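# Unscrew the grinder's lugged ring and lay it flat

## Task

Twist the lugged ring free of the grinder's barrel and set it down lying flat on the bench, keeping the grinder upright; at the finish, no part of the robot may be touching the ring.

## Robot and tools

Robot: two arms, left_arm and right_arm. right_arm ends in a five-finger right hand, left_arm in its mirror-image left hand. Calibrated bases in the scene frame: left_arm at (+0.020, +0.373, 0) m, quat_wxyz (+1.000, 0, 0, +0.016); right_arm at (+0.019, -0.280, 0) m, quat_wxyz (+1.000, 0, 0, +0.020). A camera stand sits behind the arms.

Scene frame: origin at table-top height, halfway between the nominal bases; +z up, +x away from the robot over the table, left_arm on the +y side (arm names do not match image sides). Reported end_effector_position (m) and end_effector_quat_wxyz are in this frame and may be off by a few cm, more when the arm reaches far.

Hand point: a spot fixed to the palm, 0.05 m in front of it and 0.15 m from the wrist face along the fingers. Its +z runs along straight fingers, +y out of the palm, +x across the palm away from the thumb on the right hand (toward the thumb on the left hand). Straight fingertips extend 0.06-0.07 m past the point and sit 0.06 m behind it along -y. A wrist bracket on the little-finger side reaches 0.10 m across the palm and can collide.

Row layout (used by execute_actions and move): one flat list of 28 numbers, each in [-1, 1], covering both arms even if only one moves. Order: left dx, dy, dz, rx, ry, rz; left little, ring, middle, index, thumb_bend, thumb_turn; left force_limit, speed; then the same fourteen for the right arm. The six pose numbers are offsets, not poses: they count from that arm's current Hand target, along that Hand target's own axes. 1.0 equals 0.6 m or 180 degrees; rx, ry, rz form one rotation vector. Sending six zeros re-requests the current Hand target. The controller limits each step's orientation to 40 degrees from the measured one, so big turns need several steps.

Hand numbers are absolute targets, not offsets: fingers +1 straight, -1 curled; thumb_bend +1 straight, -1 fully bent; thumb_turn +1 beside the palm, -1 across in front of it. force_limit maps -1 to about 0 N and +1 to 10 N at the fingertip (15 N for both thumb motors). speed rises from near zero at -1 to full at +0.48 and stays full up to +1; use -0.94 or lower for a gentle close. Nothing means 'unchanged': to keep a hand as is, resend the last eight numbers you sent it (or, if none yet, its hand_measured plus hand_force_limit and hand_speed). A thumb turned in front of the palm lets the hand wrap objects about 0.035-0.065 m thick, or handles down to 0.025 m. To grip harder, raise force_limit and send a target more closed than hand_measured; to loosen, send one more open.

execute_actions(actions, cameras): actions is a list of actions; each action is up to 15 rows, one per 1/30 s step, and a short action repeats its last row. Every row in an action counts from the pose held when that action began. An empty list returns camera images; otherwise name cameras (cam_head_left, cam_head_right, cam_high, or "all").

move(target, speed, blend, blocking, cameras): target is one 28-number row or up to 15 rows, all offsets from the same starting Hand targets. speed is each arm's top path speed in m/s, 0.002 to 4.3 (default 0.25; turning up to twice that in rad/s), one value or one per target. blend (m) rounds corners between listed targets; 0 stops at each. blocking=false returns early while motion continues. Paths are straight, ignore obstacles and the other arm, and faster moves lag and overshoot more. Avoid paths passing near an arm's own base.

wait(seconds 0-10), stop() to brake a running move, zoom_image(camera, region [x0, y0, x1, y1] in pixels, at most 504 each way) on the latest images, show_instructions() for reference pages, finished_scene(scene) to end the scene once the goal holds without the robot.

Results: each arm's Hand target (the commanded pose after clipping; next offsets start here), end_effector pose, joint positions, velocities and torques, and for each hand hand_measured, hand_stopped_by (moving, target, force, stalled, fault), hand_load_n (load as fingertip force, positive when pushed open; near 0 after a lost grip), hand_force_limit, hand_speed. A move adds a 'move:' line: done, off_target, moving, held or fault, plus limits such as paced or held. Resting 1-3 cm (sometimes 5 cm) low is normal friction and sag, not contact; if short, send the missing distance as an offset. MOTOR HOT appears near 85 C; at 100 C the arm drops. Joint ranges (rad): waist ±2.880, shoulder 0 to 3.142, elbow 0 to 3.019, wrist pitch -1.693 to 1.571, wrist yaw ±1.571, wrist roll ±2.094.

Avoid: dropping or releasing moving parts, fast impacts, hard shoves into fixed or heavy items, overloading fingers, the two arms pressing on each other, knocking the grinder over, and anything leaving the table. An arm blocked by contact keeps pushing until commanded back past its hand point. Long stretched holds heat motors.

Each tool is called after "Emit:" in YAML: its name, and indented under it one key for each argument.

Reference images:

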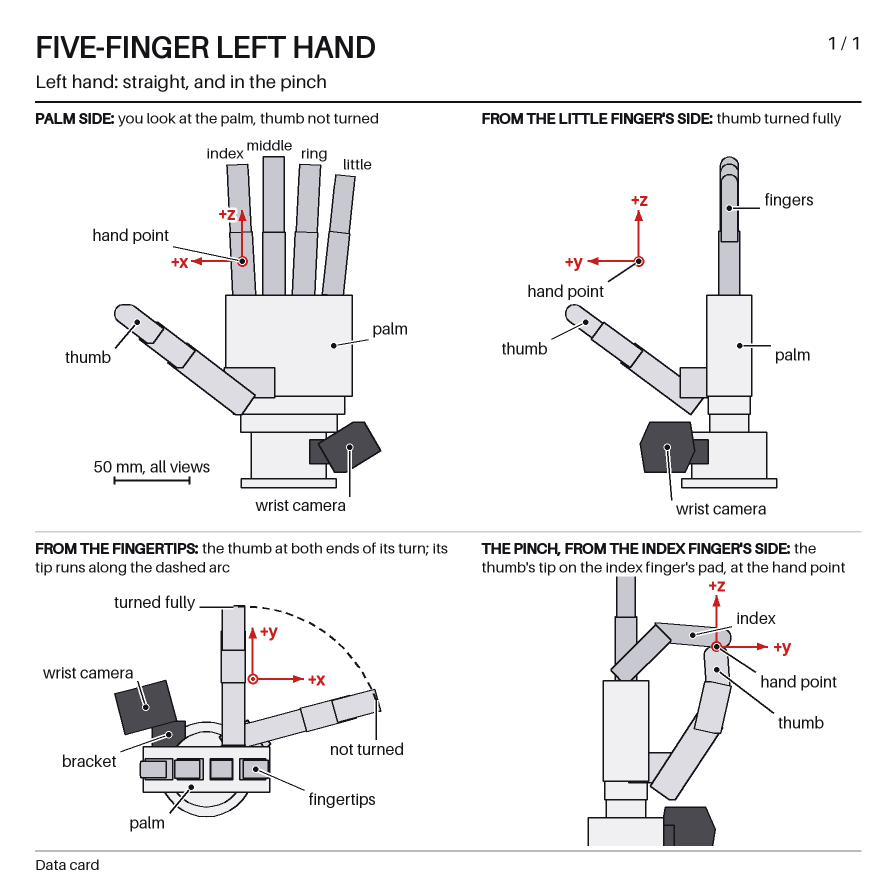

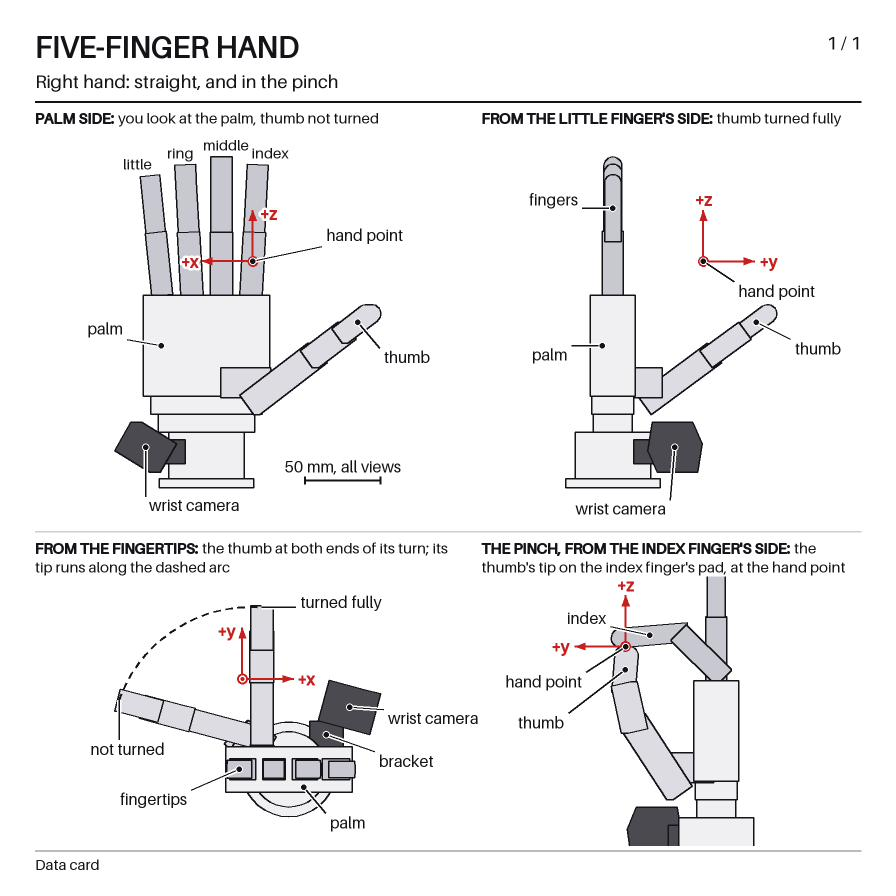

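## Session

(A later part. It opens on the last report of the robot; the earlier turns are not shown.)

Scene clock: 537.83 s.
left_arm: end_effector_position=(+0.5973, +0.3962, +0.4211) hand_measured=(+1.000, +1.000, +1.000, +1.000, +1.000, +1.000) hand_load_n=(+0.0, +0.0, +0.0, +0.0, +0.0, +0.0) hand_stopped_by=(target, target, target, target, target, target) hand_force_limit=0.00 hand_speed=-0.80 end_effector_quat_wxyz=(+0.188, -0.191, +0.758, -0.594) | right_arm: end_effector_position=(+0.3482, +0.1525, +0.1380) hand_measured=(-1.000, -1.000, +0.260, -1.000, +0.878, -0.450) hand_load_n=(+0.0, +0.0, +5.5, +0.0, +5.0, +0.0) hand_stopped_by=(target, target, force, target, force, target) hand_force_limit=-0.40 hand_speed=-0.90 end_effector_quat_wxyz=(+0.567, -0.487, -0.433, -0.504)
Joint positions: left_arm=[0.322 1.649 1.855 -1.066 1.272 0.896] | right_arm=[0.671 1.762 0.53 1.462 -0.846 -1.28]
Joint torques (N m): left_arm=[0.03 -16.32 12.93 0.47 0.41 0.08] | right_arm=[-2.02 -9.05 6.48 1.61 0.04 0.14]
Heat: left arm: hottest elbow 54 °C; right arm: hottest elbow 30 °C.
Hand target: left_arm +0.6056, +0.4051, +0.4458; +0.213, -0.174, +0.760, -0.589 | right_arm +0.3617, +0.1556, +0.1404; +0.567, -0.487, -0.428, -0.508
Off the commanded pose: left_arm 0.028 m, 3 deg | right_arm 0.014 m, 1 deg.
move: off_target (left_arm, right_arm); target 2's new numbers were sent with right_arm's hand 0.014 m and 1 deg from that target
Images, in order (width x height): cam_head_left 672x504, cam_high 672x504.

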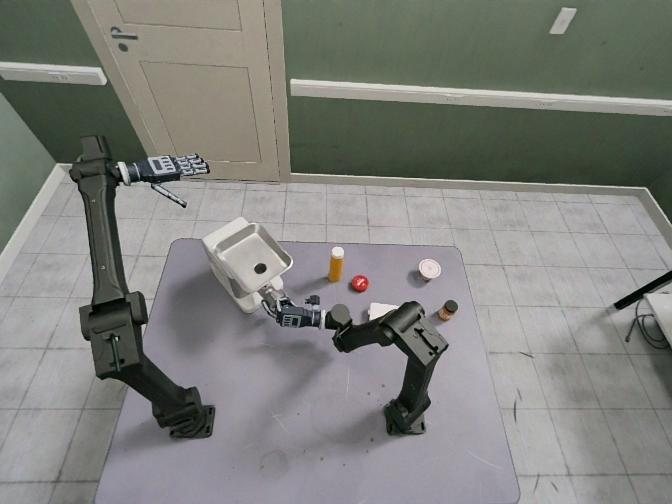

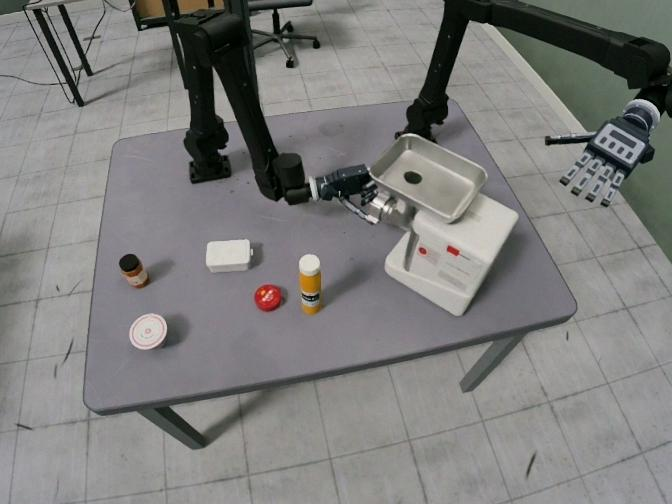

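Emit:
move:
  target: [0,0,0,0,0,0,1,1,1,1,1,1,0,-0.8,0,0,0,0,-0.0889,-0.0667,-1,-1,-0.1,-1,0.6,-0.45,-0.4,-0.9]
  speed: 0.1
  cameras: ["cam_high","cam_head_left"]

Emit:
zoom_image:
  camera: "cam_high"
  region: [362, 184, 392, 224]

Scene clock: 541.23 s.
left_arm: end_effector_position=(+0.5973, +0.3962, +0.4211) hand_measured=(+1.000, +1.000, +1.000, +1.000, +1.000, +1.000) hand_load_n=(+0.0, +0.0, +0.0, +0.0, +0.0, +0.0) hand_stopped_by=(target, target, target, target, target, target) hand_force_limit=0.00 hand_speed=-0.80 end_effector_quat_wxyz=(+0.188, -0.191, +0.758, -0.594) | right_arm: end_effector_position=(+0.3523, +0.1523, +0.1359) hand_measured=(-1.000, -1.000, +0.260, -1.000, +0.878, -0.450) hand_load_n=(+0.0, +0.0, +4.0, +0.0, +1.0, +2.5) hand_stopped_by=(target, target, force, target, force, target) hand_force_limit=-0.40 hand_speed=-0.90 end_effector_quat_wxyz=(-0.452, +0.501, +0.554, +0.488)
Joint positions: left_arm=[0.322 1.649 1.855 -1.066 1.272 0.896] | right_arm=[0.684 1.532 0.563 0.793 -0.851 -1.792]
Joint torques (N m): left_arm=[-0.26 -16.38 12.9 0.43 0.4 0.09] | right_arm=[-1.26 -9.23 7.77 1.01 0.65 0.03]
Heat: left arm: hottest elbow 54 °C; right arm: hottest elbow 30 °C.
Hand target: left_arm +0.6056, +0.4051, +0.4458; +0.213, -0.174, +0.760, -0.589 | right_arm +0.3617, +0.1555, +0.1403; -0.446, +0.506, +0.551, +0.492
Off the commanded pose: left_arm 0.028 m, 3 deg | right_arm 0.011 m, 1 deg.
move: off_target (left_arm, right_arm)
Images, in order (width x height): cam_head_left 672x504, cam_high 672x504.

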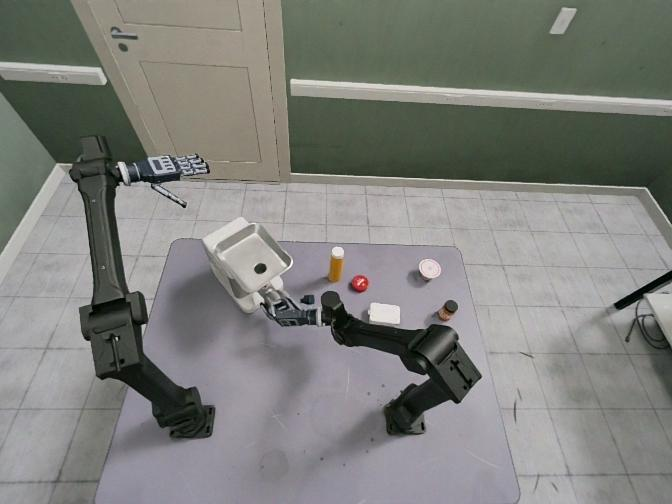

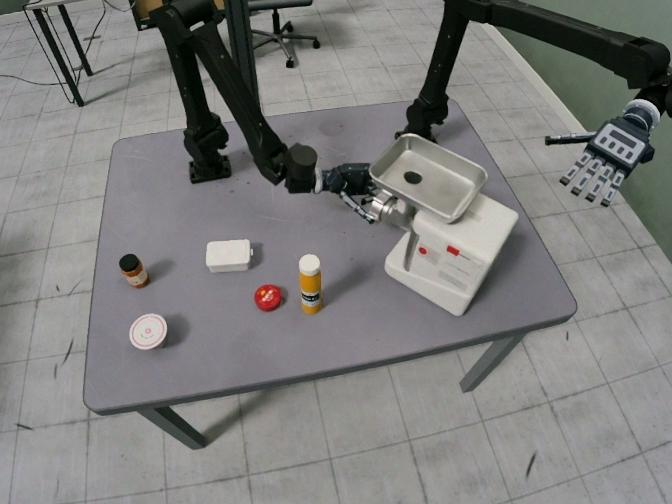

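Scaled by 12.600 from the camera's 672x504 image, which has a finer 960x720 frame.

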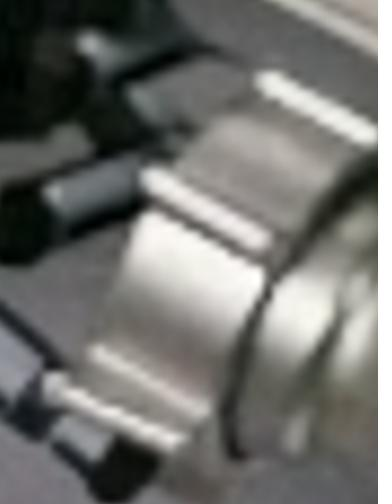

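Emit:
move:
  target: [0,0,0,0,0,0,1,1,1,1,1,1,0,-0.8,0,0,0,0,-0.0578,-0.0433,-1,-1,-0.1,-1,0.6,-0.45,-0.4,-0.9]
  speed: 0.15
  cameras: ["cam_high","cam_head_left"]

Emit:
zoom_image:
  camera: "cam_high"
  region: [362, 184, 392, 224]

Scene clock: 543.13 s.
left_arm: end_effector_position=(+0.5973, +0.3962, +0.4211) hand_measured=(+1.000, +1.000, +1.000, +1.000, +1.000, +1.000) hand_load_n=(+0.0, +0.0, +0.0, -0.5, +0.0, -0.5) hand_stopped_by=(target, target, target, target, target, target) hand_force_limit=0.00 hand_speed=-0.80 end_effector_quat_wxyz=(+0.188, -0.191, +0.758, -0.594) | right_arm: end_effector_position=(+0.3537, +0.1506, +0.1298) hand_measured=(-1.000, -1.000, +0.260, -1.000, +0.878, -0.450) hand_load_n=(+0.0, +0.0, +3.5, +0.0, +0.0, +0.5) hand_stopped_by=(target, target, force, target, force, target) hand_force_limit=-0.40 hand_speed=-0.90 end_effector_quat_wxyz=(-0.367, +0.514, +0.621, +0.465)
Joint positions: left_arm=[0.322 1.649 1.855 -1.066 1.272 0.896] | right_arm=[0.72 1.436 0.612 0.407 -0.742 -2.073]
Joint torques (N m): left_arm=[-0.32 -16.38 12.82 0.43 0.4 0.1] | right_arm=[-1.14 -9 8.79 1.37 0.26 -0.01]
Heat: left arm: hottest elbow 54 °C; right arm: hottest elbow 30 °C.
Hand target: left_arm +0.6056, +0.4051, +0.4458; +0.213, -0.174, +0.760, -0.589 | right_arm +0.3617, +0.1556, +0.1402; -0.360, +0.510, +0.622, +0.473
Off the commanded pose: left_arm 0.028 m, 3 deg | right_arm 0.014 m, 1 deg.
joint sent to its limit (right arm) — joint 6 (wrist roll), lower limit. The joint targets still meet the commanded pose.
move: off_target (left_arm, right_arm)
Images, in order (width x height): cam_head_left 672x504, cam_high 672x504.

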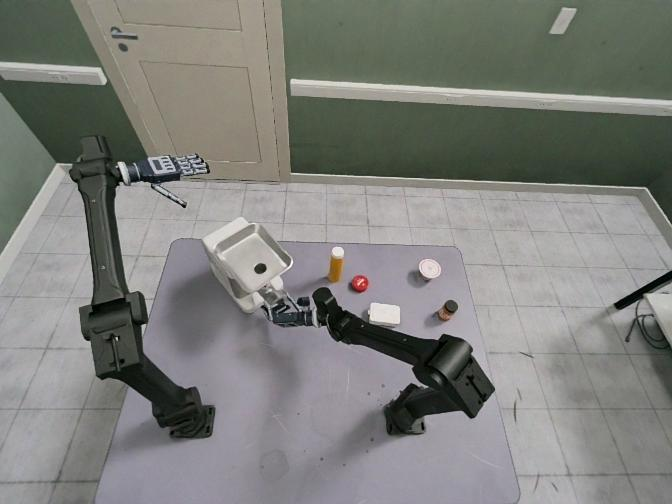

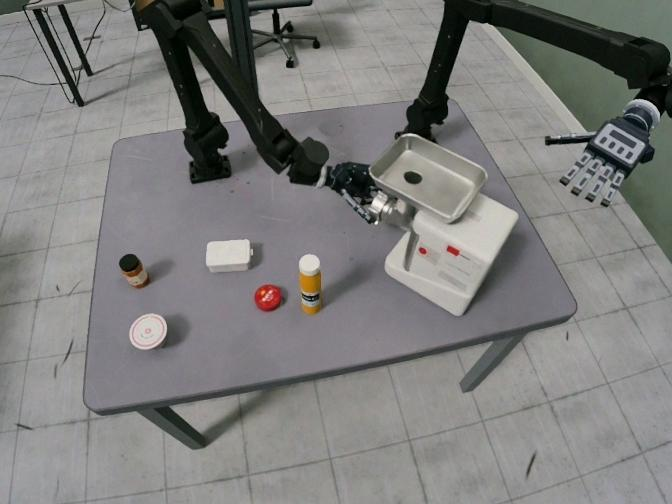

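Scaled by 12.600 from the camera's 672x504 image, which has a finer 960x720 frame.

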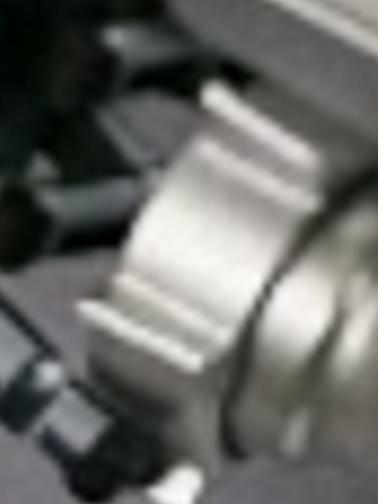

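Emit:
move:
  target:
    - [0,0,0,0,0,0,1,1,1,1,1,1,0,-0.8,0,0,0,0,0,0,-1,-1,0.5,-1,1,-0.45,-0.4,-0.3]
    - [0,0,0,0,0,0,1,1,1,1,1,1,0,-0.8,0,-0.0933,-0.07,0,0,0,-1,-1,0.5,-1,1,-0.45,-0.4,-0.3]
  speed: 0.15
  cameras: ["cam_high","cam_head_left"]

Emit:
zoom_image:
  camera: "cam_head_left"
  region: [255, 280, 305, 330]

Emit:
zoom_image:
  camera: "cam_high"
  region: [362, 184, 392, 224]

Scene clock: 546.83 s.
left_arm: end_effector_position=(+0.5973, +0.3962, +0.4211) hand_measured=(+1.000, +1.000, +1.000, +1.000, +1.000, +1.000) hand_load_n=(+0.0, -0.5, +0.0, +0.0, +0.0, +0.0) hand_stopped_by=(target, target, target, target, target, target) hand_force_limit=0.00 hand_speed=-0.80 end_effector_quat_wxyz=(+0.188, -0.191, +0.758, -0.594) | right_arm: end_effector_position=(+0.3125, +0.1106, +0.1347) hand_measured=(-1.000, -1.000, +0.500, -1.000, +1.000, -0.450) hand_load_n=(+0.0, +0.0, +0.0, +0.0, +0.0, +0.0) hand_stopped_by=(target, target, target, target, target, target) hand_force_limit=-0.40 hand_speed=-0.30 end_effector_quat_wxyz=(-0.357, +0.516, +0.620, +0.472)
Joint positions: left_arm=[0.322 1.649 1.855 -1.066 1.272 0.896] | right_arm=[0.731 1.263 0.463 0.393 -0.711 -2.073]
Joint torques (N m): left_arm=[0.21 -16.26 12.92 0.51 0.41 0.11] | right_arm=[-0.03 -7.82 6.9 1.68 -0.06 0.07]
Heat: left arm: hottest elbow 54 °C; right arm: hottest elbow 30 °C.
Hand target: left_arm +0.6056, +0.4051, +0.4458; +0.213, -0.174, +0.760, -0.589 | right_arm +0.3057, +0.1136, +0.1403; -0.360, +0.510, +0.622, +0.473
Off the commanded pose: left_arm 0.028 m, 3 deg | right_arm 0.009 m, 1 deg.
move: off_target (left_arm)
Images, in order (width x height): cam_head_left 672x504, cam_high 672x504.

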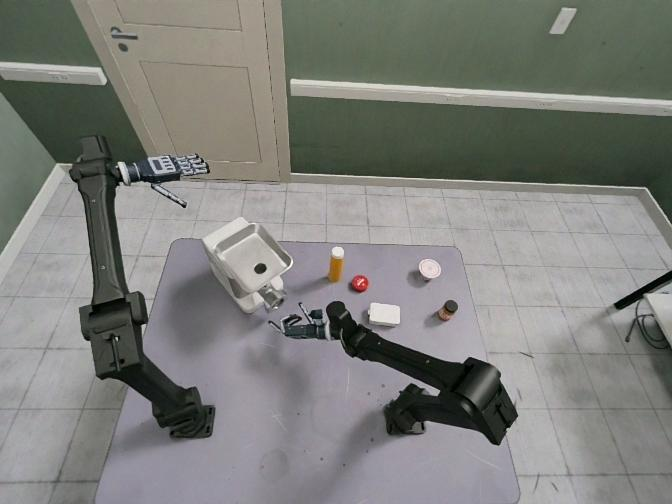

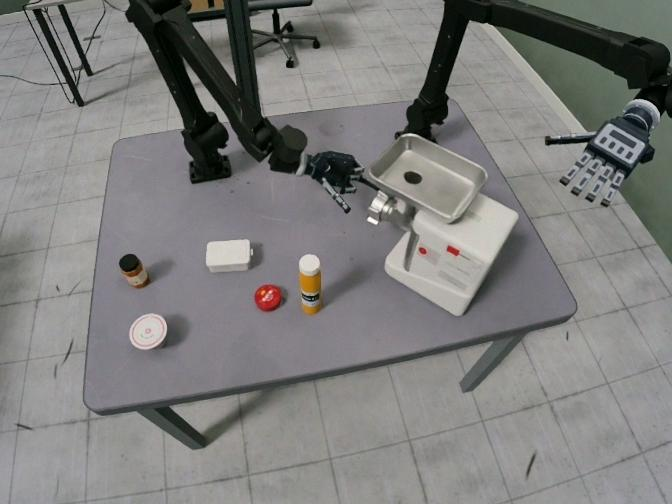

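Scaled by 10.080 from the camera's 672x504 image, which has a finer 960x720 frame.

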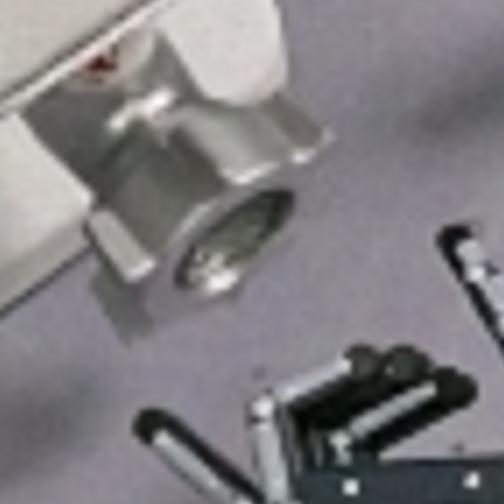

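Scaled by 12.600 from the camera's 672x504 image, which has a finer 960x720 frame.

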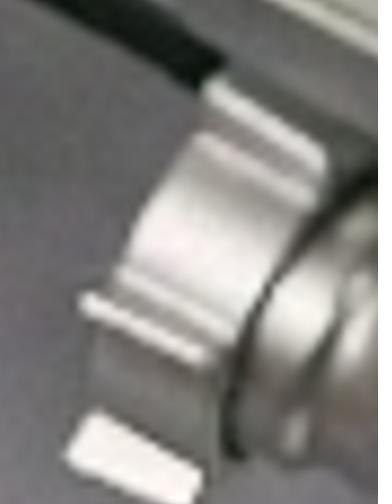

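Emit:
move:
  target: [0,0,0,0,0,0,1,1,1,1,1,1,0,-0.8,0.0565,0.0130,-0.0951,-0.2918,0.0551,0.1112,-1,-1,-1,1,1,-0.45,-0.4,-0.3]
  speed: 0.2
  cameras: ["cam_high","cam_head_left"]

Emit:
zoom_image:
  camera: "cam_head_left"
  region: [240, 270, 310, 340]

Emit:
zoom_image:
  camera: "cam_high"
  region: [340, 164, 420, 244]

Scene clock: 551.17 s.
left_arm: end_effector_position=(+0.5973, +0.3962, +0.4211) hand_measured=(+1.000, +1.000, +1.000, +1.000, +1.000, +1.000) hand_load_n=(+0.0, -0.5, +0.0, +0.0, +0.0, +0.0) hand_stopped_by=(target, target, target, target, target, target) hand_force_limit=0.00 hand_speed=-0.80 end_effector_quat_wxyz=(+0.188, -0.191, +0.758, -0.594) | right_arm: end_effector_position=(+0.3032, +0.0486, +0.1729) hand_measured=(-1.000, -1.000, -1.000, +1.000, +1.000, -0.450) hand_load_n=(+0.0, +0.0, +0.5, +0.0, +0.0, +0.5) hand_stopped_by=(target, target, target, target, target, target) hand_force_limit=-0.40 hand_speed=-0.30 end_effector_quat_wxyz=(-0.201, +0.681, +0.238, +0.663)
Joint positions: left_arm=[0.322 1.649 1.855 -1.066 1.272 0.896] | right_arm=[1.197 1.251 0.355 0.846 0.607 -1.583]
Joint torques (N m): left_arm=[-0.38 -16.21 12.96 0.44 0.41 0.1] | right_arm=[-0.03 -4.25 10.06 2.58 0.23 0.15]
Heat: left arm: hottest elbow 54 °C; right arm: hottest elbow 30 °C.
Hand target: left_arm +0.6056, +0.4051, +0.4458; +0.213, -0.174, +0.760, -0.589 | right_arm +0.3039, +0.0693, +0.1902; -0.223, +0.671, +0.223, +0.671
Off the commanded pose: left_arm 0.028 m, 3 deg | right_arm 0.027 m, 3 deg.
move: off_target (left_arm, right_arm)
Images, in order (width x height): cam_head_left 672x504, cam_high 672x504.

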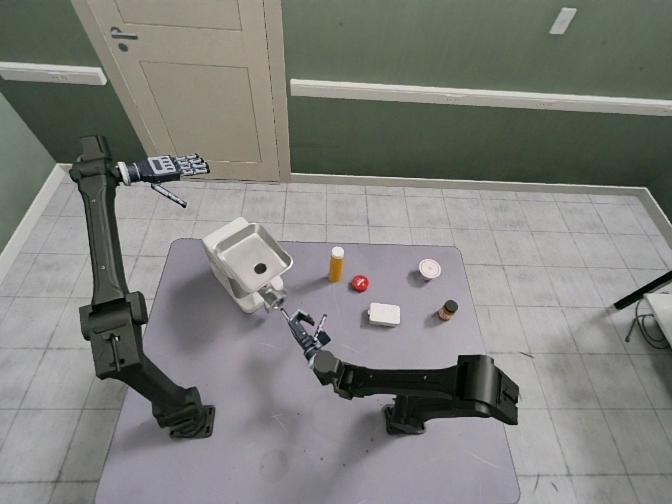

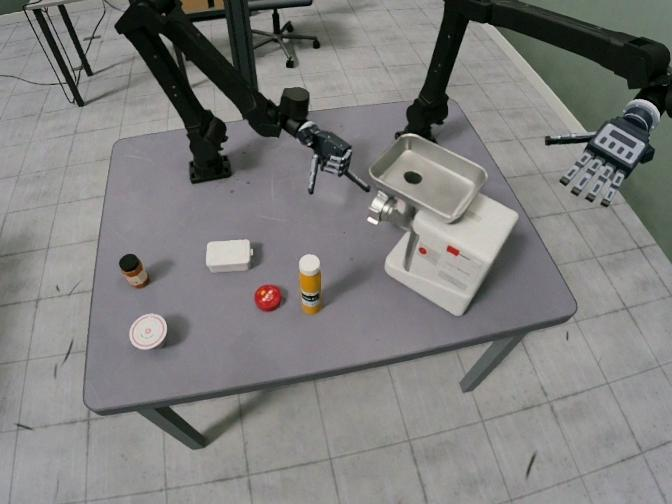

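Scaled by 7.200 from the camera's 672x504 image, which has a finer 960x720 frame.

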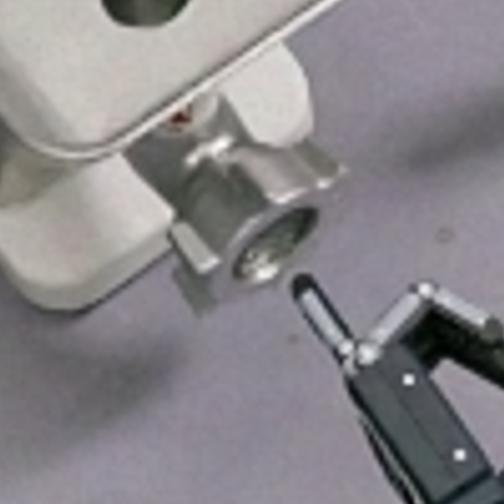

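Scaled by 6.300 from the camera's 672x504 image, which has a finer 960x720 frame.

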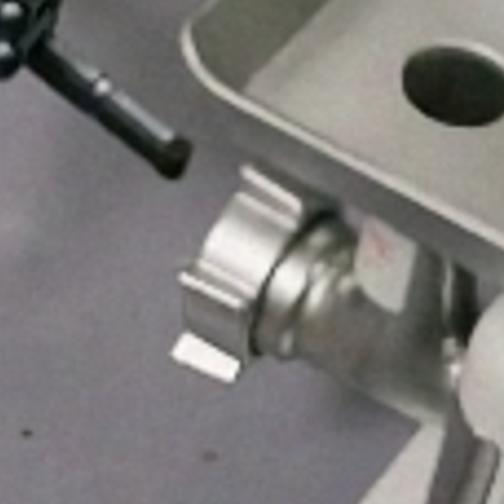

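Emit:
move:
  target: [0,0,0,0,0,0,1,1,1,1,1,1,0,-0.8,0.025,-0.03,0.0,0,0,0,-1,-1,-1,1,1,-0.45,-0.4,-0.3]
  speed: 0.15

Scene clock: 552.57 s.
left_arm: end_effector_position=(+0.5973, +0.3962, +0.4211) hand_measured=(+1.000, +1.000, +1.000, +1.000, +1.000, +1.000) hand_load_n=(+0.0, +0.0, +0.0, -0.5, +0.0, +0.0) hand_stopped_by=(target, target, target, target, target, target) hand_force_limit=0.00 hand_speed=-0.80 end_effector_quat_wxyz=(+0.188, -0.191, +0.758, -0.594) | right_arm: end_effector_position=(+0.2938, +0.0649, +0.1841) hand_measured=(-1.000, -1.000, -1.000, +1.000, +1.000, -0.450) hand_load_n=(-0.5, +0.0, +0.0, +0.0, +0.0, +0.5) hand_stopped_by=(target, target, target, target, target, target) hand_force_limit=-0.40 hand_speed=-0.30 end_effector_quat_wxyz=(-0.202, +0.680, +0.237, +0.664)
Joint positions: left_arm=[0.322 1.649 1.855 -1.066 1.272 0.896] | right_arm=[1.245 1.251 0.397 0.807 0.655 -1.582]
Joint torques (N m): left_arm=[-0.09 -16.26 12.96 0.47 0.4 0.09] | right_arm=[-0.15 -5.95 10.41 1.7 0.23 0.14]
Heat: left arm: hottest elbow 54 °C; right arm: hottest elbow 30 °C.
Hand target: left_arm +0.6056, +0.4051, +0.4458; +0.213, -0.174, +0.760, -0.589 | right_arm +0.2931, +0.0837, +0.2051; -0.223, +0.671, +0.223, +0.671
Off the commanded pose: left_arm 0.028 m, 3 deg | right_arm 0.028 m, 3 deg.
move: off_target (left_arm, right_arm)

Emit:
move:
  target:
    - [0,0,0,0,0,0,1,1,1,1,1,1,0,-0.8,0.0167,0.002,0.0,0,0,0,-1,-1,-1,1,1,-0.45,-0.4,-0.3]
    - [0,0,0,0,0,0,1,1,1,1,1,1,0,-0.8,0.0167,0.002,0.0833,0,0,0,-1,-1,-1,1,1,-0.45,-0.4,-0.3]
  speed: 0.12
  cameras: ["cam_high","cam_head_left"]

Emit:
zoom_image:
  camera: "cam_head_left"
  region: [240, 270, 310, 340]

Emit:
zoom_image:
  camera: "cam_high"
  region: [340, 164, 420, 244]

Scene clock: 554.80 s.
left_arm: end_effector_position=(+0.5973, +0.3962, +0.4211) hand_measured=(+1.000, +1.000, +1.000, +1.000, +1.000, +1.000) hand_load_n=(+0.0, +0.0, +0.0, -0.5, +0.0, +0.0) hand_stopped_by=(target, target, target, target, target, target) hand_force_limit=0.00 hand_speed=-0.80 end_effector_quat_wxyz=(+0.188, -0.191, +0.758, -0.594) | right_arm: end_effector_position=(+0.3222, +0.0988, +0.1957) hand_measured=(-1.000, -1.000, -1.000, +1.000, +1.000, -0.450) hand_load_n=(+0.0, +0.0, +0.0, +0.0, +0.0, +0.5) hand_stopped_by=(target, target, target, target, target, target) hand_force_limit=-0.40 hand_speed=-0.30 end_effector_quat_wxyz=(-0.209, +0.680, +0.245, +0.659)
Joint positions: left_arm=[0.322 1.649 1.855 -1.066 1.272 0.896] | right_arm=[1.183 1.32 0.506 0.762 0.571 -1.582]
Joint torques (N m): left_arm=[-0.32 -16.38 12.97 0.47 0.42 0.11] | right_arm=[-2.08 -5.83 10.88 2.55 -0.05 0.13]
Heat: left arm: hottest elbow 54 °C; right arm: hottest elbow 31 °C.
Hand target: left_arm +0.6056, +0.4051, +0.4458; +0.213, -0.174, +0.760, -0.589 | right_arm +0.3339, +0.1127, +0.2151; -0.223, +0.671, +0.223, +0.671
Off the commanded pose: left_arm 0.028 m, 3 deg | right_arm 0.027 m, 3 deg.
move: off_target (left_arm, right_arm)
Images, in order (width x height): cam_head_left 672x504, cam_high 672x504.

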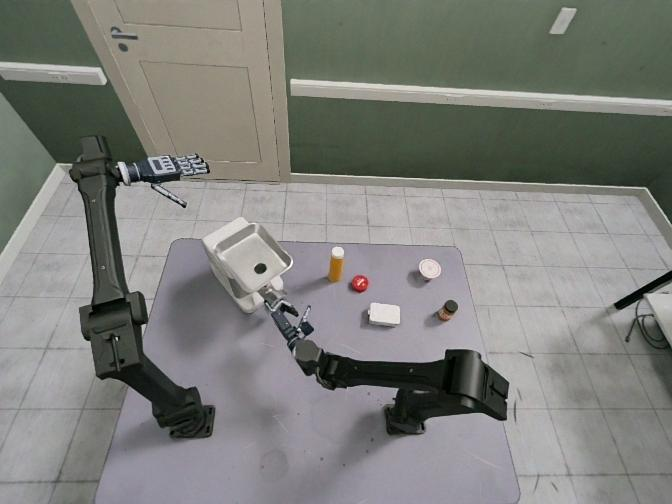

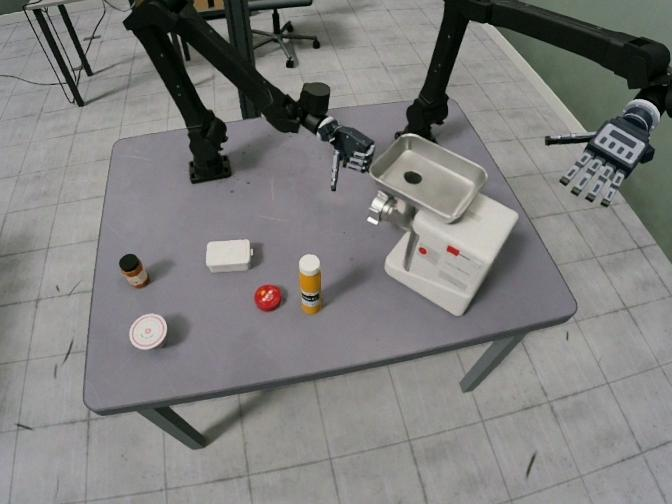

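Scaled by 7.200 from the camera's 672x504 image, which has a finer 960x720 frame.

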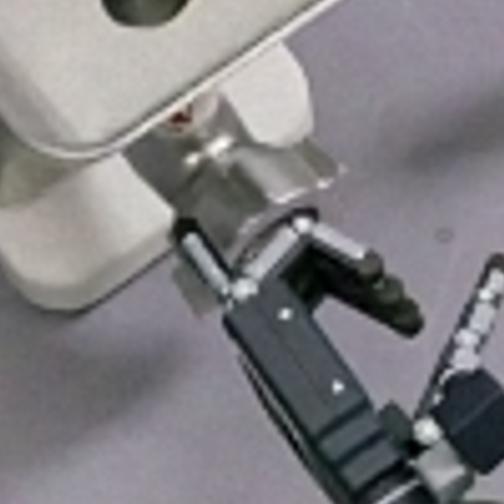

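Scaled by 6.300 from the camera's 672x504 image, which has a finer 960x720 frame.

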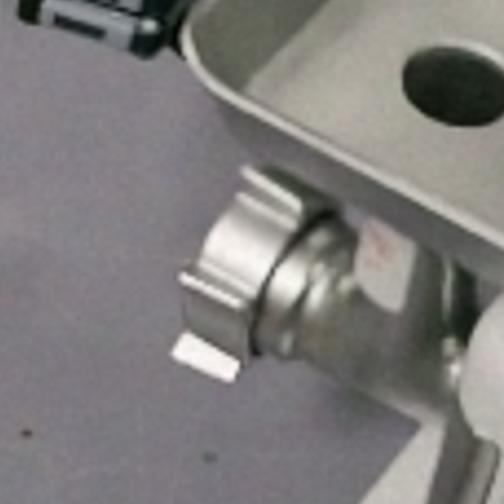

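Emit:
move:
  target: [0,0,0,0,0,0,1,1,1,1,1,1,0,-0.8,-0.0167,0.04,0.0,0,0,0,-1,-1,-1,1,1,-0.45,-0.4,-0.3]
  speed: 0.12

Scene clock: 556.20 s.
left_arm: end_effector_position=(+0.5973, +0.3962, +0.4211) hand_measured=(+1.000, +1.000, +1.000, +1.000, +1.000, +1.000) hand_load_n=(+0.0, +0.0, +0.0, +0.0, +0.0, +0.0) hand_stopped_by=(target, target, target, target, target, target) hand_force_limit=0.00 hand_speed=-0.80 end_effector_quat_wxyz=(+0.188, -0.191, +0.758, -0.594) | right_arm: end_effector_position=(+0.3412, +0.0928, +0.2029) hand_measured=(-1.000, -1.000, -1.000, +1.000, +1.000, -0.450) hand_load_n=(+0.0, +0.0, +0.0, +0.0, +0.0, +0.5) hand_stopped_by=(target, target, target, target, target, target) hand_force_limit=-0.40 hand_speed=-0.30 end_effector_quat_wxyz=(-0.219, +0.672, +0.235, +0.667)
Joint positions: left_arm=[0.322 1.649 1.855 -1.066 1.272 0.896] | right_arm=[1.123 1.32 0.506 0.798 0.51 -1.582]
Joint torques (N m): left_arm=[-0.15 -16.15 12.9 0.54 0.41 0.1] | right_arm=[-2.14 -5.89 7.92 2.62 -0.08 0.14]
Heat: left arm: hottest elbow 54 °C; right arm: hottest elbow 31 °C.
Hand target: left_arm +0.6056, +0.4051, +0.4458; +0.213, -0.174, +0.760, -0.589 | right_arm +0.3482, +0.0935, +0.2051; -0.223, +0.671, +0.223, +0.671
Off the commanded pose: left_arm 0.028 m, 3 deg | right_arm 0.007 m, 1 deg.
move: off_target (left_arm)

Emit:
move:
  target:
    - [0,0,0,0,0,0,1,1,1,1,1,1,0,-0.8,-0.0442,-0.0253,-0.01,0,0,0,-1,-1,-1,1,1,-0.45,-0.4,-0.3]
    - [0,0,0,0,0,0,1,1,1,1,1,1,0,-0.8,-0.077,-0.0443,-0.01,0,0,0,-1,-1,-1,1,1,-0.45,-0.4,-0.3]
    - [0,0,0,0,0,0,1,1,1,1,1,1,0,-0.8,-0.115,-0.0443,-0.01,0,0,0,-1,-1,-1,1,1,-0.45,-0.4,-0.3]
    - [0,0,0,0,0,0,1,1,1,1,1,1,0,-0.8,-0.1478,-0.0253,-0.01,0,0,0,-1,-1,-1,1,1,-0.45,-0.4,-0.3]
  speed: 0.08
  blend: [0.01,0.01,0.01,0]
  cameras: ["cam_high","cam_head_left"]

Emit:
zoom_image:
  camera: "cam_head_left"
  region: [240, 270, 310, 340]

Emit:
zoom_image:
  camera: "cam_high"
  region: [340, 164, 420, 244]

Scene clock: 559.13 s.
left_arm: end_effector_position=(+0.5973, +0.3962, +0.4211) hand_measured=(+1.000, +1.000, +1.000, +1.000, +1.000, +1.000) hand_load_n=(+0.0, +0.0, +0.0, +0.0, +0.0, +0.0) hand_stopped_by=(target, target, target, target, target, target) hand_force_limit=0.00 hand_speed=-0.80 end_effector_quat_wxyz=(+0.188, -0.191, +0.758, -0.594) | right_arm: end_effector_position=(+0.3280, +0.1070, +0.1202) hand_measured=(-1.000, -1.000, -1.000, +1.000, +1.000, -0.450) hand_load_n=(+0.0, +0.0, +0.5, +0.0, +0.0, +0.5) hand_stopped_by=(target, target, target, target, target, target) hand_force_limit=-0.40 hand_speed=-0.30 end_effector_quat_wxyz=(-0.226, +0.669, +0.230, +0.669)
Joint positions: left_arm=[0.322 1.649 1.855 -1.066 1.272 0.896] | right_arm=[1.173 1.639 0.465 1.171 0.557 -1.575]
Joint torques (N m): left_arm=[-0.26 -16.5 12.94 0.53 0.41 0.1] | right_arm=[-2.32 -7.82 4.55 2.61 -0.03 0.08]
Heat: left arm: hottest elbow 54 °C; right arm: hottest elbow 30 °C.
Hand target: left_arm +0.6056, +0.4051, +0.4458; +0.213, -0.174, +0.760, -0.589 | right_arm +0.3344, +0.1019, +0.1165; -0.223, +0.671, +0.223, +0.671
Off the commanded pose: left_arm 0.028 m, 3 deg | right_arm 0.009 m, 1 deg.
move: off_target (left_arm)
Images, in order (width x height): cam_head_left 672x504, cam_high 672x504.

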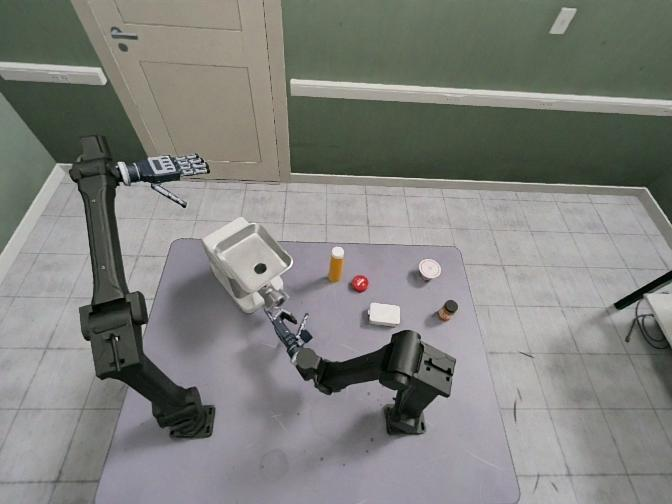

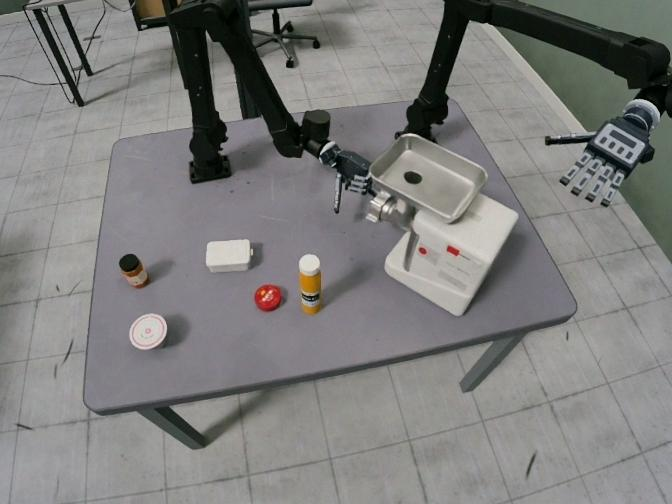

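Scaled by 7.200 from the camera's 672x504 image, which has a finer 960x720 frame.

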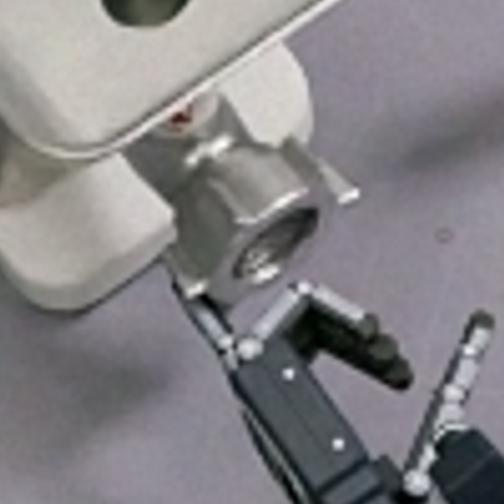

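Scaled by 6.300 from the camera's 672x504 image, which has a finer 960x720 frame.

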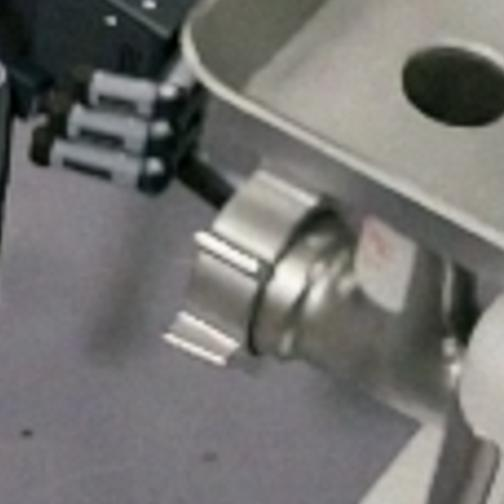

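Emit:
move:
  target:
    - [0,0,0,0,0,0,1,1,1,1,1,1,0,-0.8,-0.0173,0.0265,0,0,0,0,-1,-1,-1,1,1,-0.45,-0.4,-0.3]
    - [0,0,0,0,0,0,1,1,1,1,1,1,0,-0.8,-0.0205,0.0642,0,0,0,0,-1,-1,-1,1,1,-0.45,-0.4,-0.3]
    - [0,0,0,0,0,0,1,1,1,1,1,1,0,-0.8,-0.0045,0.0987,0,0,0,0,-1,-1,-1,1,1,-0.45,-0.4,-0.3]
    - [0,0,0,0,0,0,1,1,1,1,1,1,0,-0.8,0.0267,0.1205,0,0,0,0,-1,-1,-1,1,1,-0.45,-0.4,-0.3]
  speed: 0.08
  blend: [0.01,0.01,0.01,0]
  cameras: ["cam_high","cam_head_left"]

Emit:
zoom_image:
  camera: "cam_head_left"
  region: [240, 270, 310, 340]

Emit:
zoom_image:
  camera: "cam_high"
  region: [340, 164, 420, 244]

Scene clock: 565.63 s.
left_arm: end_effector_position=(+0.5973, +0.3962, +0.4211) hand_measured=(+1.000, +1.000, +1.000, +1.000, +1.000, +1.000) hand_load_n=(+0.0, +0.0, +0.0, +0.0, +0.0, +0.0) hand_stopped_by=(target, target, target, target, target, target) hand_force_limit=0.00 hand_speed=-0.80 end_effector_quat_wxyz=(+0.188, -0.191, +0.758, -0.594) | right_arm: end_effector_position=(+0.3748, +0.0453, +0.1234) hand_measured=(-1.000, -1.000, -1.000, +1.000, +1.000, -0.450) hand_load_n=(+0.0, +0.0, +0.0, -1.5, +0.0, +0.5) hand_stopped_by=(target, target, target, target, target, target) hand_force_limit=-0.40 hand_speed=-0.30 end_effector_quat_wxyz=(-0.218, +0.676, +0.229, +0.666)
Joint positions: left_arm=[0.322 1.649 1.855 -1.066 1.272 0.896] | right_arm=[0.963 1.551 0.381 1.15 0.361 -1.575]
Joint torques (N m): left_arm=[-0.26 -16.32 12.85 0.44 0.4 0.08] | right_arm=[-1.85 -9.64 4.93 1.88 -0.32 0.08]
Heat: left arm: hottest elbow 54 °C; right arm: hottest elbow 30 °C.
Hand target: left_arm +0.6056, +0.4051, +0.4458; +0.213, -0.174, +0.760, -0.589 | right_arm +0.3776, +0.0440, +0.1325; -0.223, +0.671, +0.223, +0.671
Off the commanded pose: left_arm 0.028 m, 3 deg | right_arm 0.010 m, 1 deg.
move: off_target (left_arm); blend cut to 0.0095 m at target 1
Images, in order (width x height): cam_head_left 672x504, cam_high 672x504.

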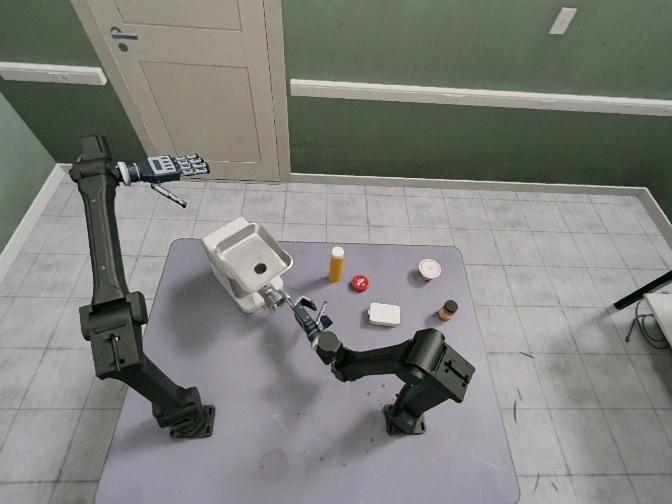

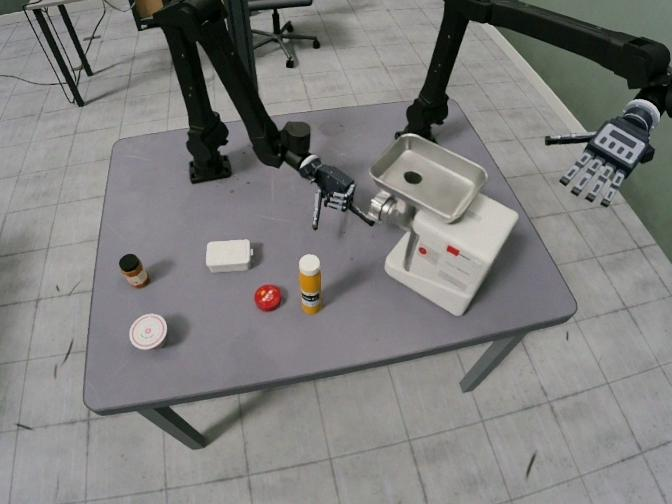

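Scaled by 7.200 from the camera's 672x504 image, which has a finer 960x720 frame.

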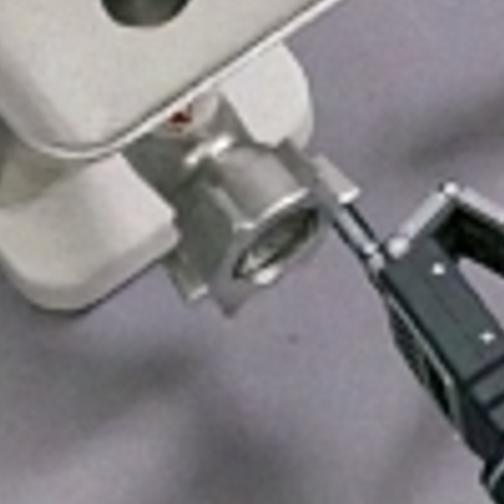

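Scaled by 6.300 from the camera's 672x504 image, which has a finer 960x720 frame.

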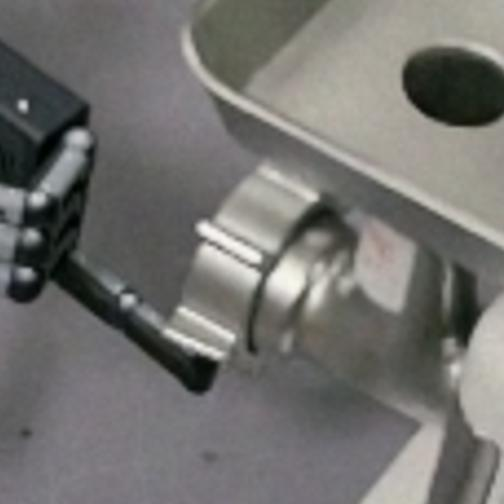

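Emit:
move:
  target:
    - [0,0,0,0,0,0,1,1,1,1,1,1,0,-0.8,0.0377,0.0032,0,0,0,0,-1,-1,-1,1,1,-0.45,-0.4,-0.3]
    - [0,0,0,0,0,0,1,1,1,1,1,1,0,-0.8,0.0722,-0.0128,0,0,0,0,-1,-1,-1,1,1,-0.45,-0.4,-0.3]
    - [0,0,0,0,0,0,1,1,1,1,1,1,0,-0.8,0.094,-0.044,0,0,0,0,-1,-1,-1,1,1,-0.45,-0.4,-0.3]
    - [0,0,0,0,0,0,1,1,1,1,1,1,0,-0.8,0.0972,-0.0818,0,0,0,0,-1,-1,-1,1,1,-0.45,-0.4,-0.3]
  speed: 0.08
  blend: [0.009,0.009,0.009,0]
  cameras: ["cam_high","cam_head_left"]

Emit:
zoom_image:
  camera: "cam_head_left"
  region: [240, 270, 310, 340]

Emit:
zoom_image:
  camera: "cam_high"
  region: [340, 164, 420, 244]

Scene clock: 568.20 s.
left_arm: end_effector_position=(+0.5973, +0.3962, +0.4211) hand_measured=(+1.000, +1.000, +1.000, +1.000, +1.000, +1.000) hand_load_n=(+0.0, +0.0, +0.0, +0.0, +0.0, +0.0) hand_stopped_by=(target, target, target, target, target, target) hand_force_limit=0.00 hand_speed=-0.80 end_effector_quat_wxyz=(+0.188, -0.191, +0.758, -0.594) | right_arm: end_effector_position=(+0.3574, +0.0384, +0.1588) hand_measured=(-1.000, -1.000, -1.000, +1.000, +1.000, -0.450) hand_load_n=(+0.0, +0.0, +0.0, -9.5, +0.0, +0.0) hand_stopped_by=(target, target, target, target, target, target) hand_force_limit=-0.40 hand_speed=-0.30 end_effector_quat_wxyz=(-0.174, +0.698, +0.217, +0.660)
Joint positions: left_arm=[0.322 1.649 1.855 -1.066 1.272 0.896] | right_arm=[1.042 1.351 0.409 0.864 0.521 -1.575]
Joint torques (N m): left_arm=[-0.15 -16.56 12.94 0.5 0.39 0.1] | right_arm=[2.73 -7.71 10.95 2.1 -1.03 0.09]
Heat: left arm: hottest elbow 54 °C; right arm: hottest elbow 30 °C.
Hand target: left_arm +0.6056, +0.4051, +0.4458; +0.213, -0.174, +0.760, -0.589 | right_arm +0.3482, +0.0834, +0.1908; -0.223, +0.671, +0.223, +0.671
Off the commanded pose: left_arm 0.028 m, 3 deg | right_arm 0.056 m, 6 deg.
move: off_target (left_arm, right_arm)
Images, in order (width x height): cam_head_left 672x504, cam_high 672x504.

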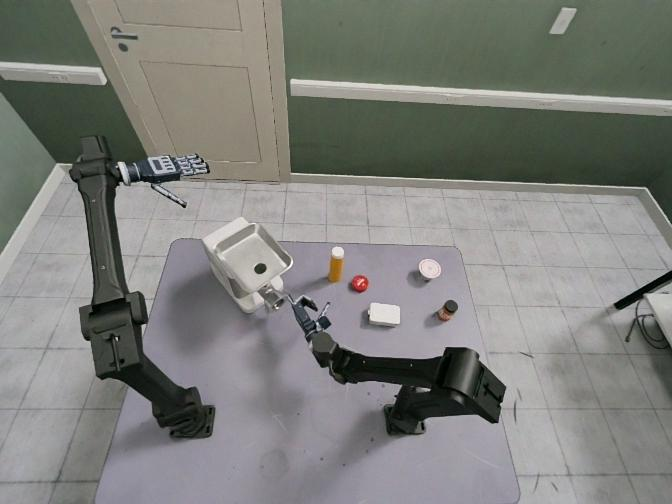

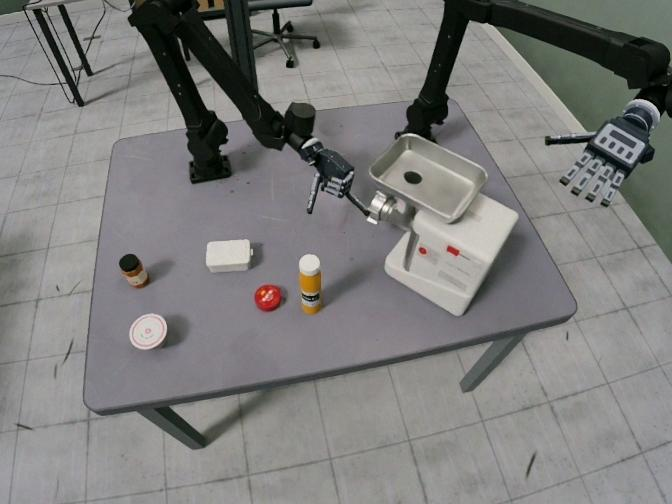

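Scaled by 7.200 from the camera's 672x504 image, which has a finer 960x720 frame.

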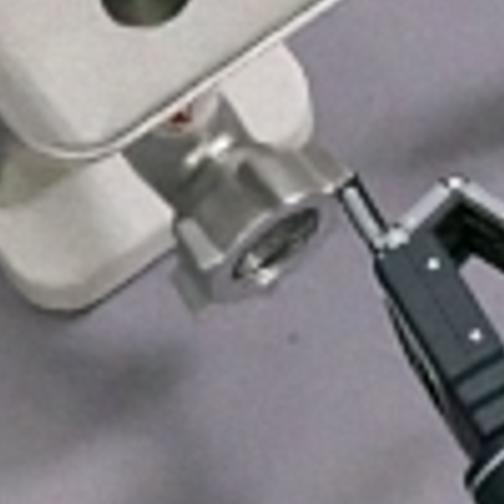

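Scaled by 6.300 from the camera's 672x504 image, which has a finer 960x720 frame.

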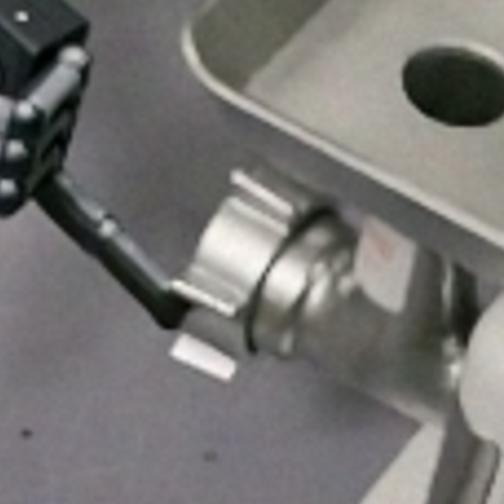

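Emit:
move:
  target:
    - [0,0,0,0,0,0,1,1,1,1,1,1,0,-0.8,-0.0333,0.0733,-0.0733,0,0,0,-1,-1,-1,1,1,-0.45,-0.4,-0.3]
    - [0,0,0,0,0,0,1,1,1,1,1,1,0,-0.8,0.027,0.043,-0.0733,0,0,0,-1,-1,-1,1,1,-0.45,-0.4,-0.3]
  speed: 0.15
  blend: [0.01,0]
  cameras: ["cam_high"]

Emit:
zoom_image:
  camera: "cam_high"
  region: [362, 184, 392, 224]

Scene clock: 570.50 s.
left_arm: end_effector_position=(+0.5973, +0.3962, +0.4211) hand_measured=(+1.000, +1.000, +1.000, +1.000, +1.000, +1.000) hand_load_n=(+0.0, +0.0, +0.0, +0.0, +0.0, +0.0) hand_stopped_by=(target, target, target, target, target, target) hand_force_limit=0.00 hand_speed=-0.80 end_effector_quat_wxyz=(+0.188, -0.191, +0.758, -0.594) | right_arm: end_effector_position=(+0.3277, +0.0209, +0.1827) hand_measured=(-1.000, -1.000, -1.000, +1.000, +1.000, -0.450) hand_load_n=(+0.0, +0.0, +0.0, +0.0, +0.0, +0.5) hand_stopped_by=(target, target, target, target, target, target) hand_force_limit=-0.40 hand_speed=-0.30 end_effector_quat_wxyz=(-0.203, +0.684, +0.235, +0.660)
Joint positions: left_arm=[0.322 1.649 1.855 -1.066 1.272 0.896] | right_arm=[1.073 1.15 0.33 0.768 0.484 -1.579]
Joint torques (N m): left_arm=[-0.56 -16.26 12.89 0.44 0.39 0.09] | right_arm=[-0.21 -5.83 10.18 1.77 0.22 0.11]
Heat: left arm: hottest elbow 54 °C; right arm: hottest elbow 31 °C.
Hand target: left_arm +0.6056, +0.4051, +0.4458; +0.213, -0.174, +0.760, -0.589 | right_arm +0.3285, +0.0363, +0.2071; -0.223, +0.671, +0.223, +0.671
Off the commanded pose: left_arm 0.028 m, 3 deg | right_arm 0.029 m, 3 deg.
move: off_target (left_arm, right_arm)
Images, in order (width x height): cam_high 672x504.

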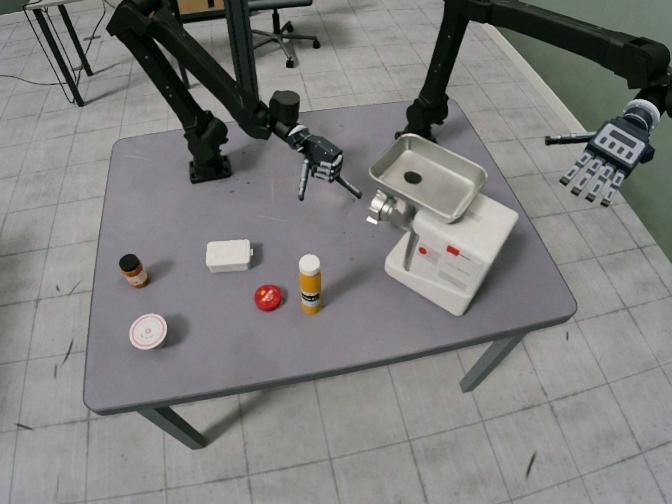

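Scaled by 12.600 from the camera's 672x504 image, which has a finer 960x720 frame.

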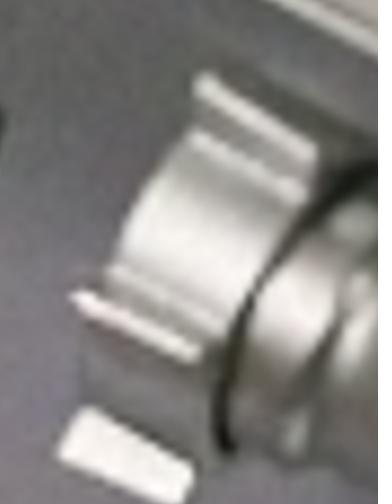

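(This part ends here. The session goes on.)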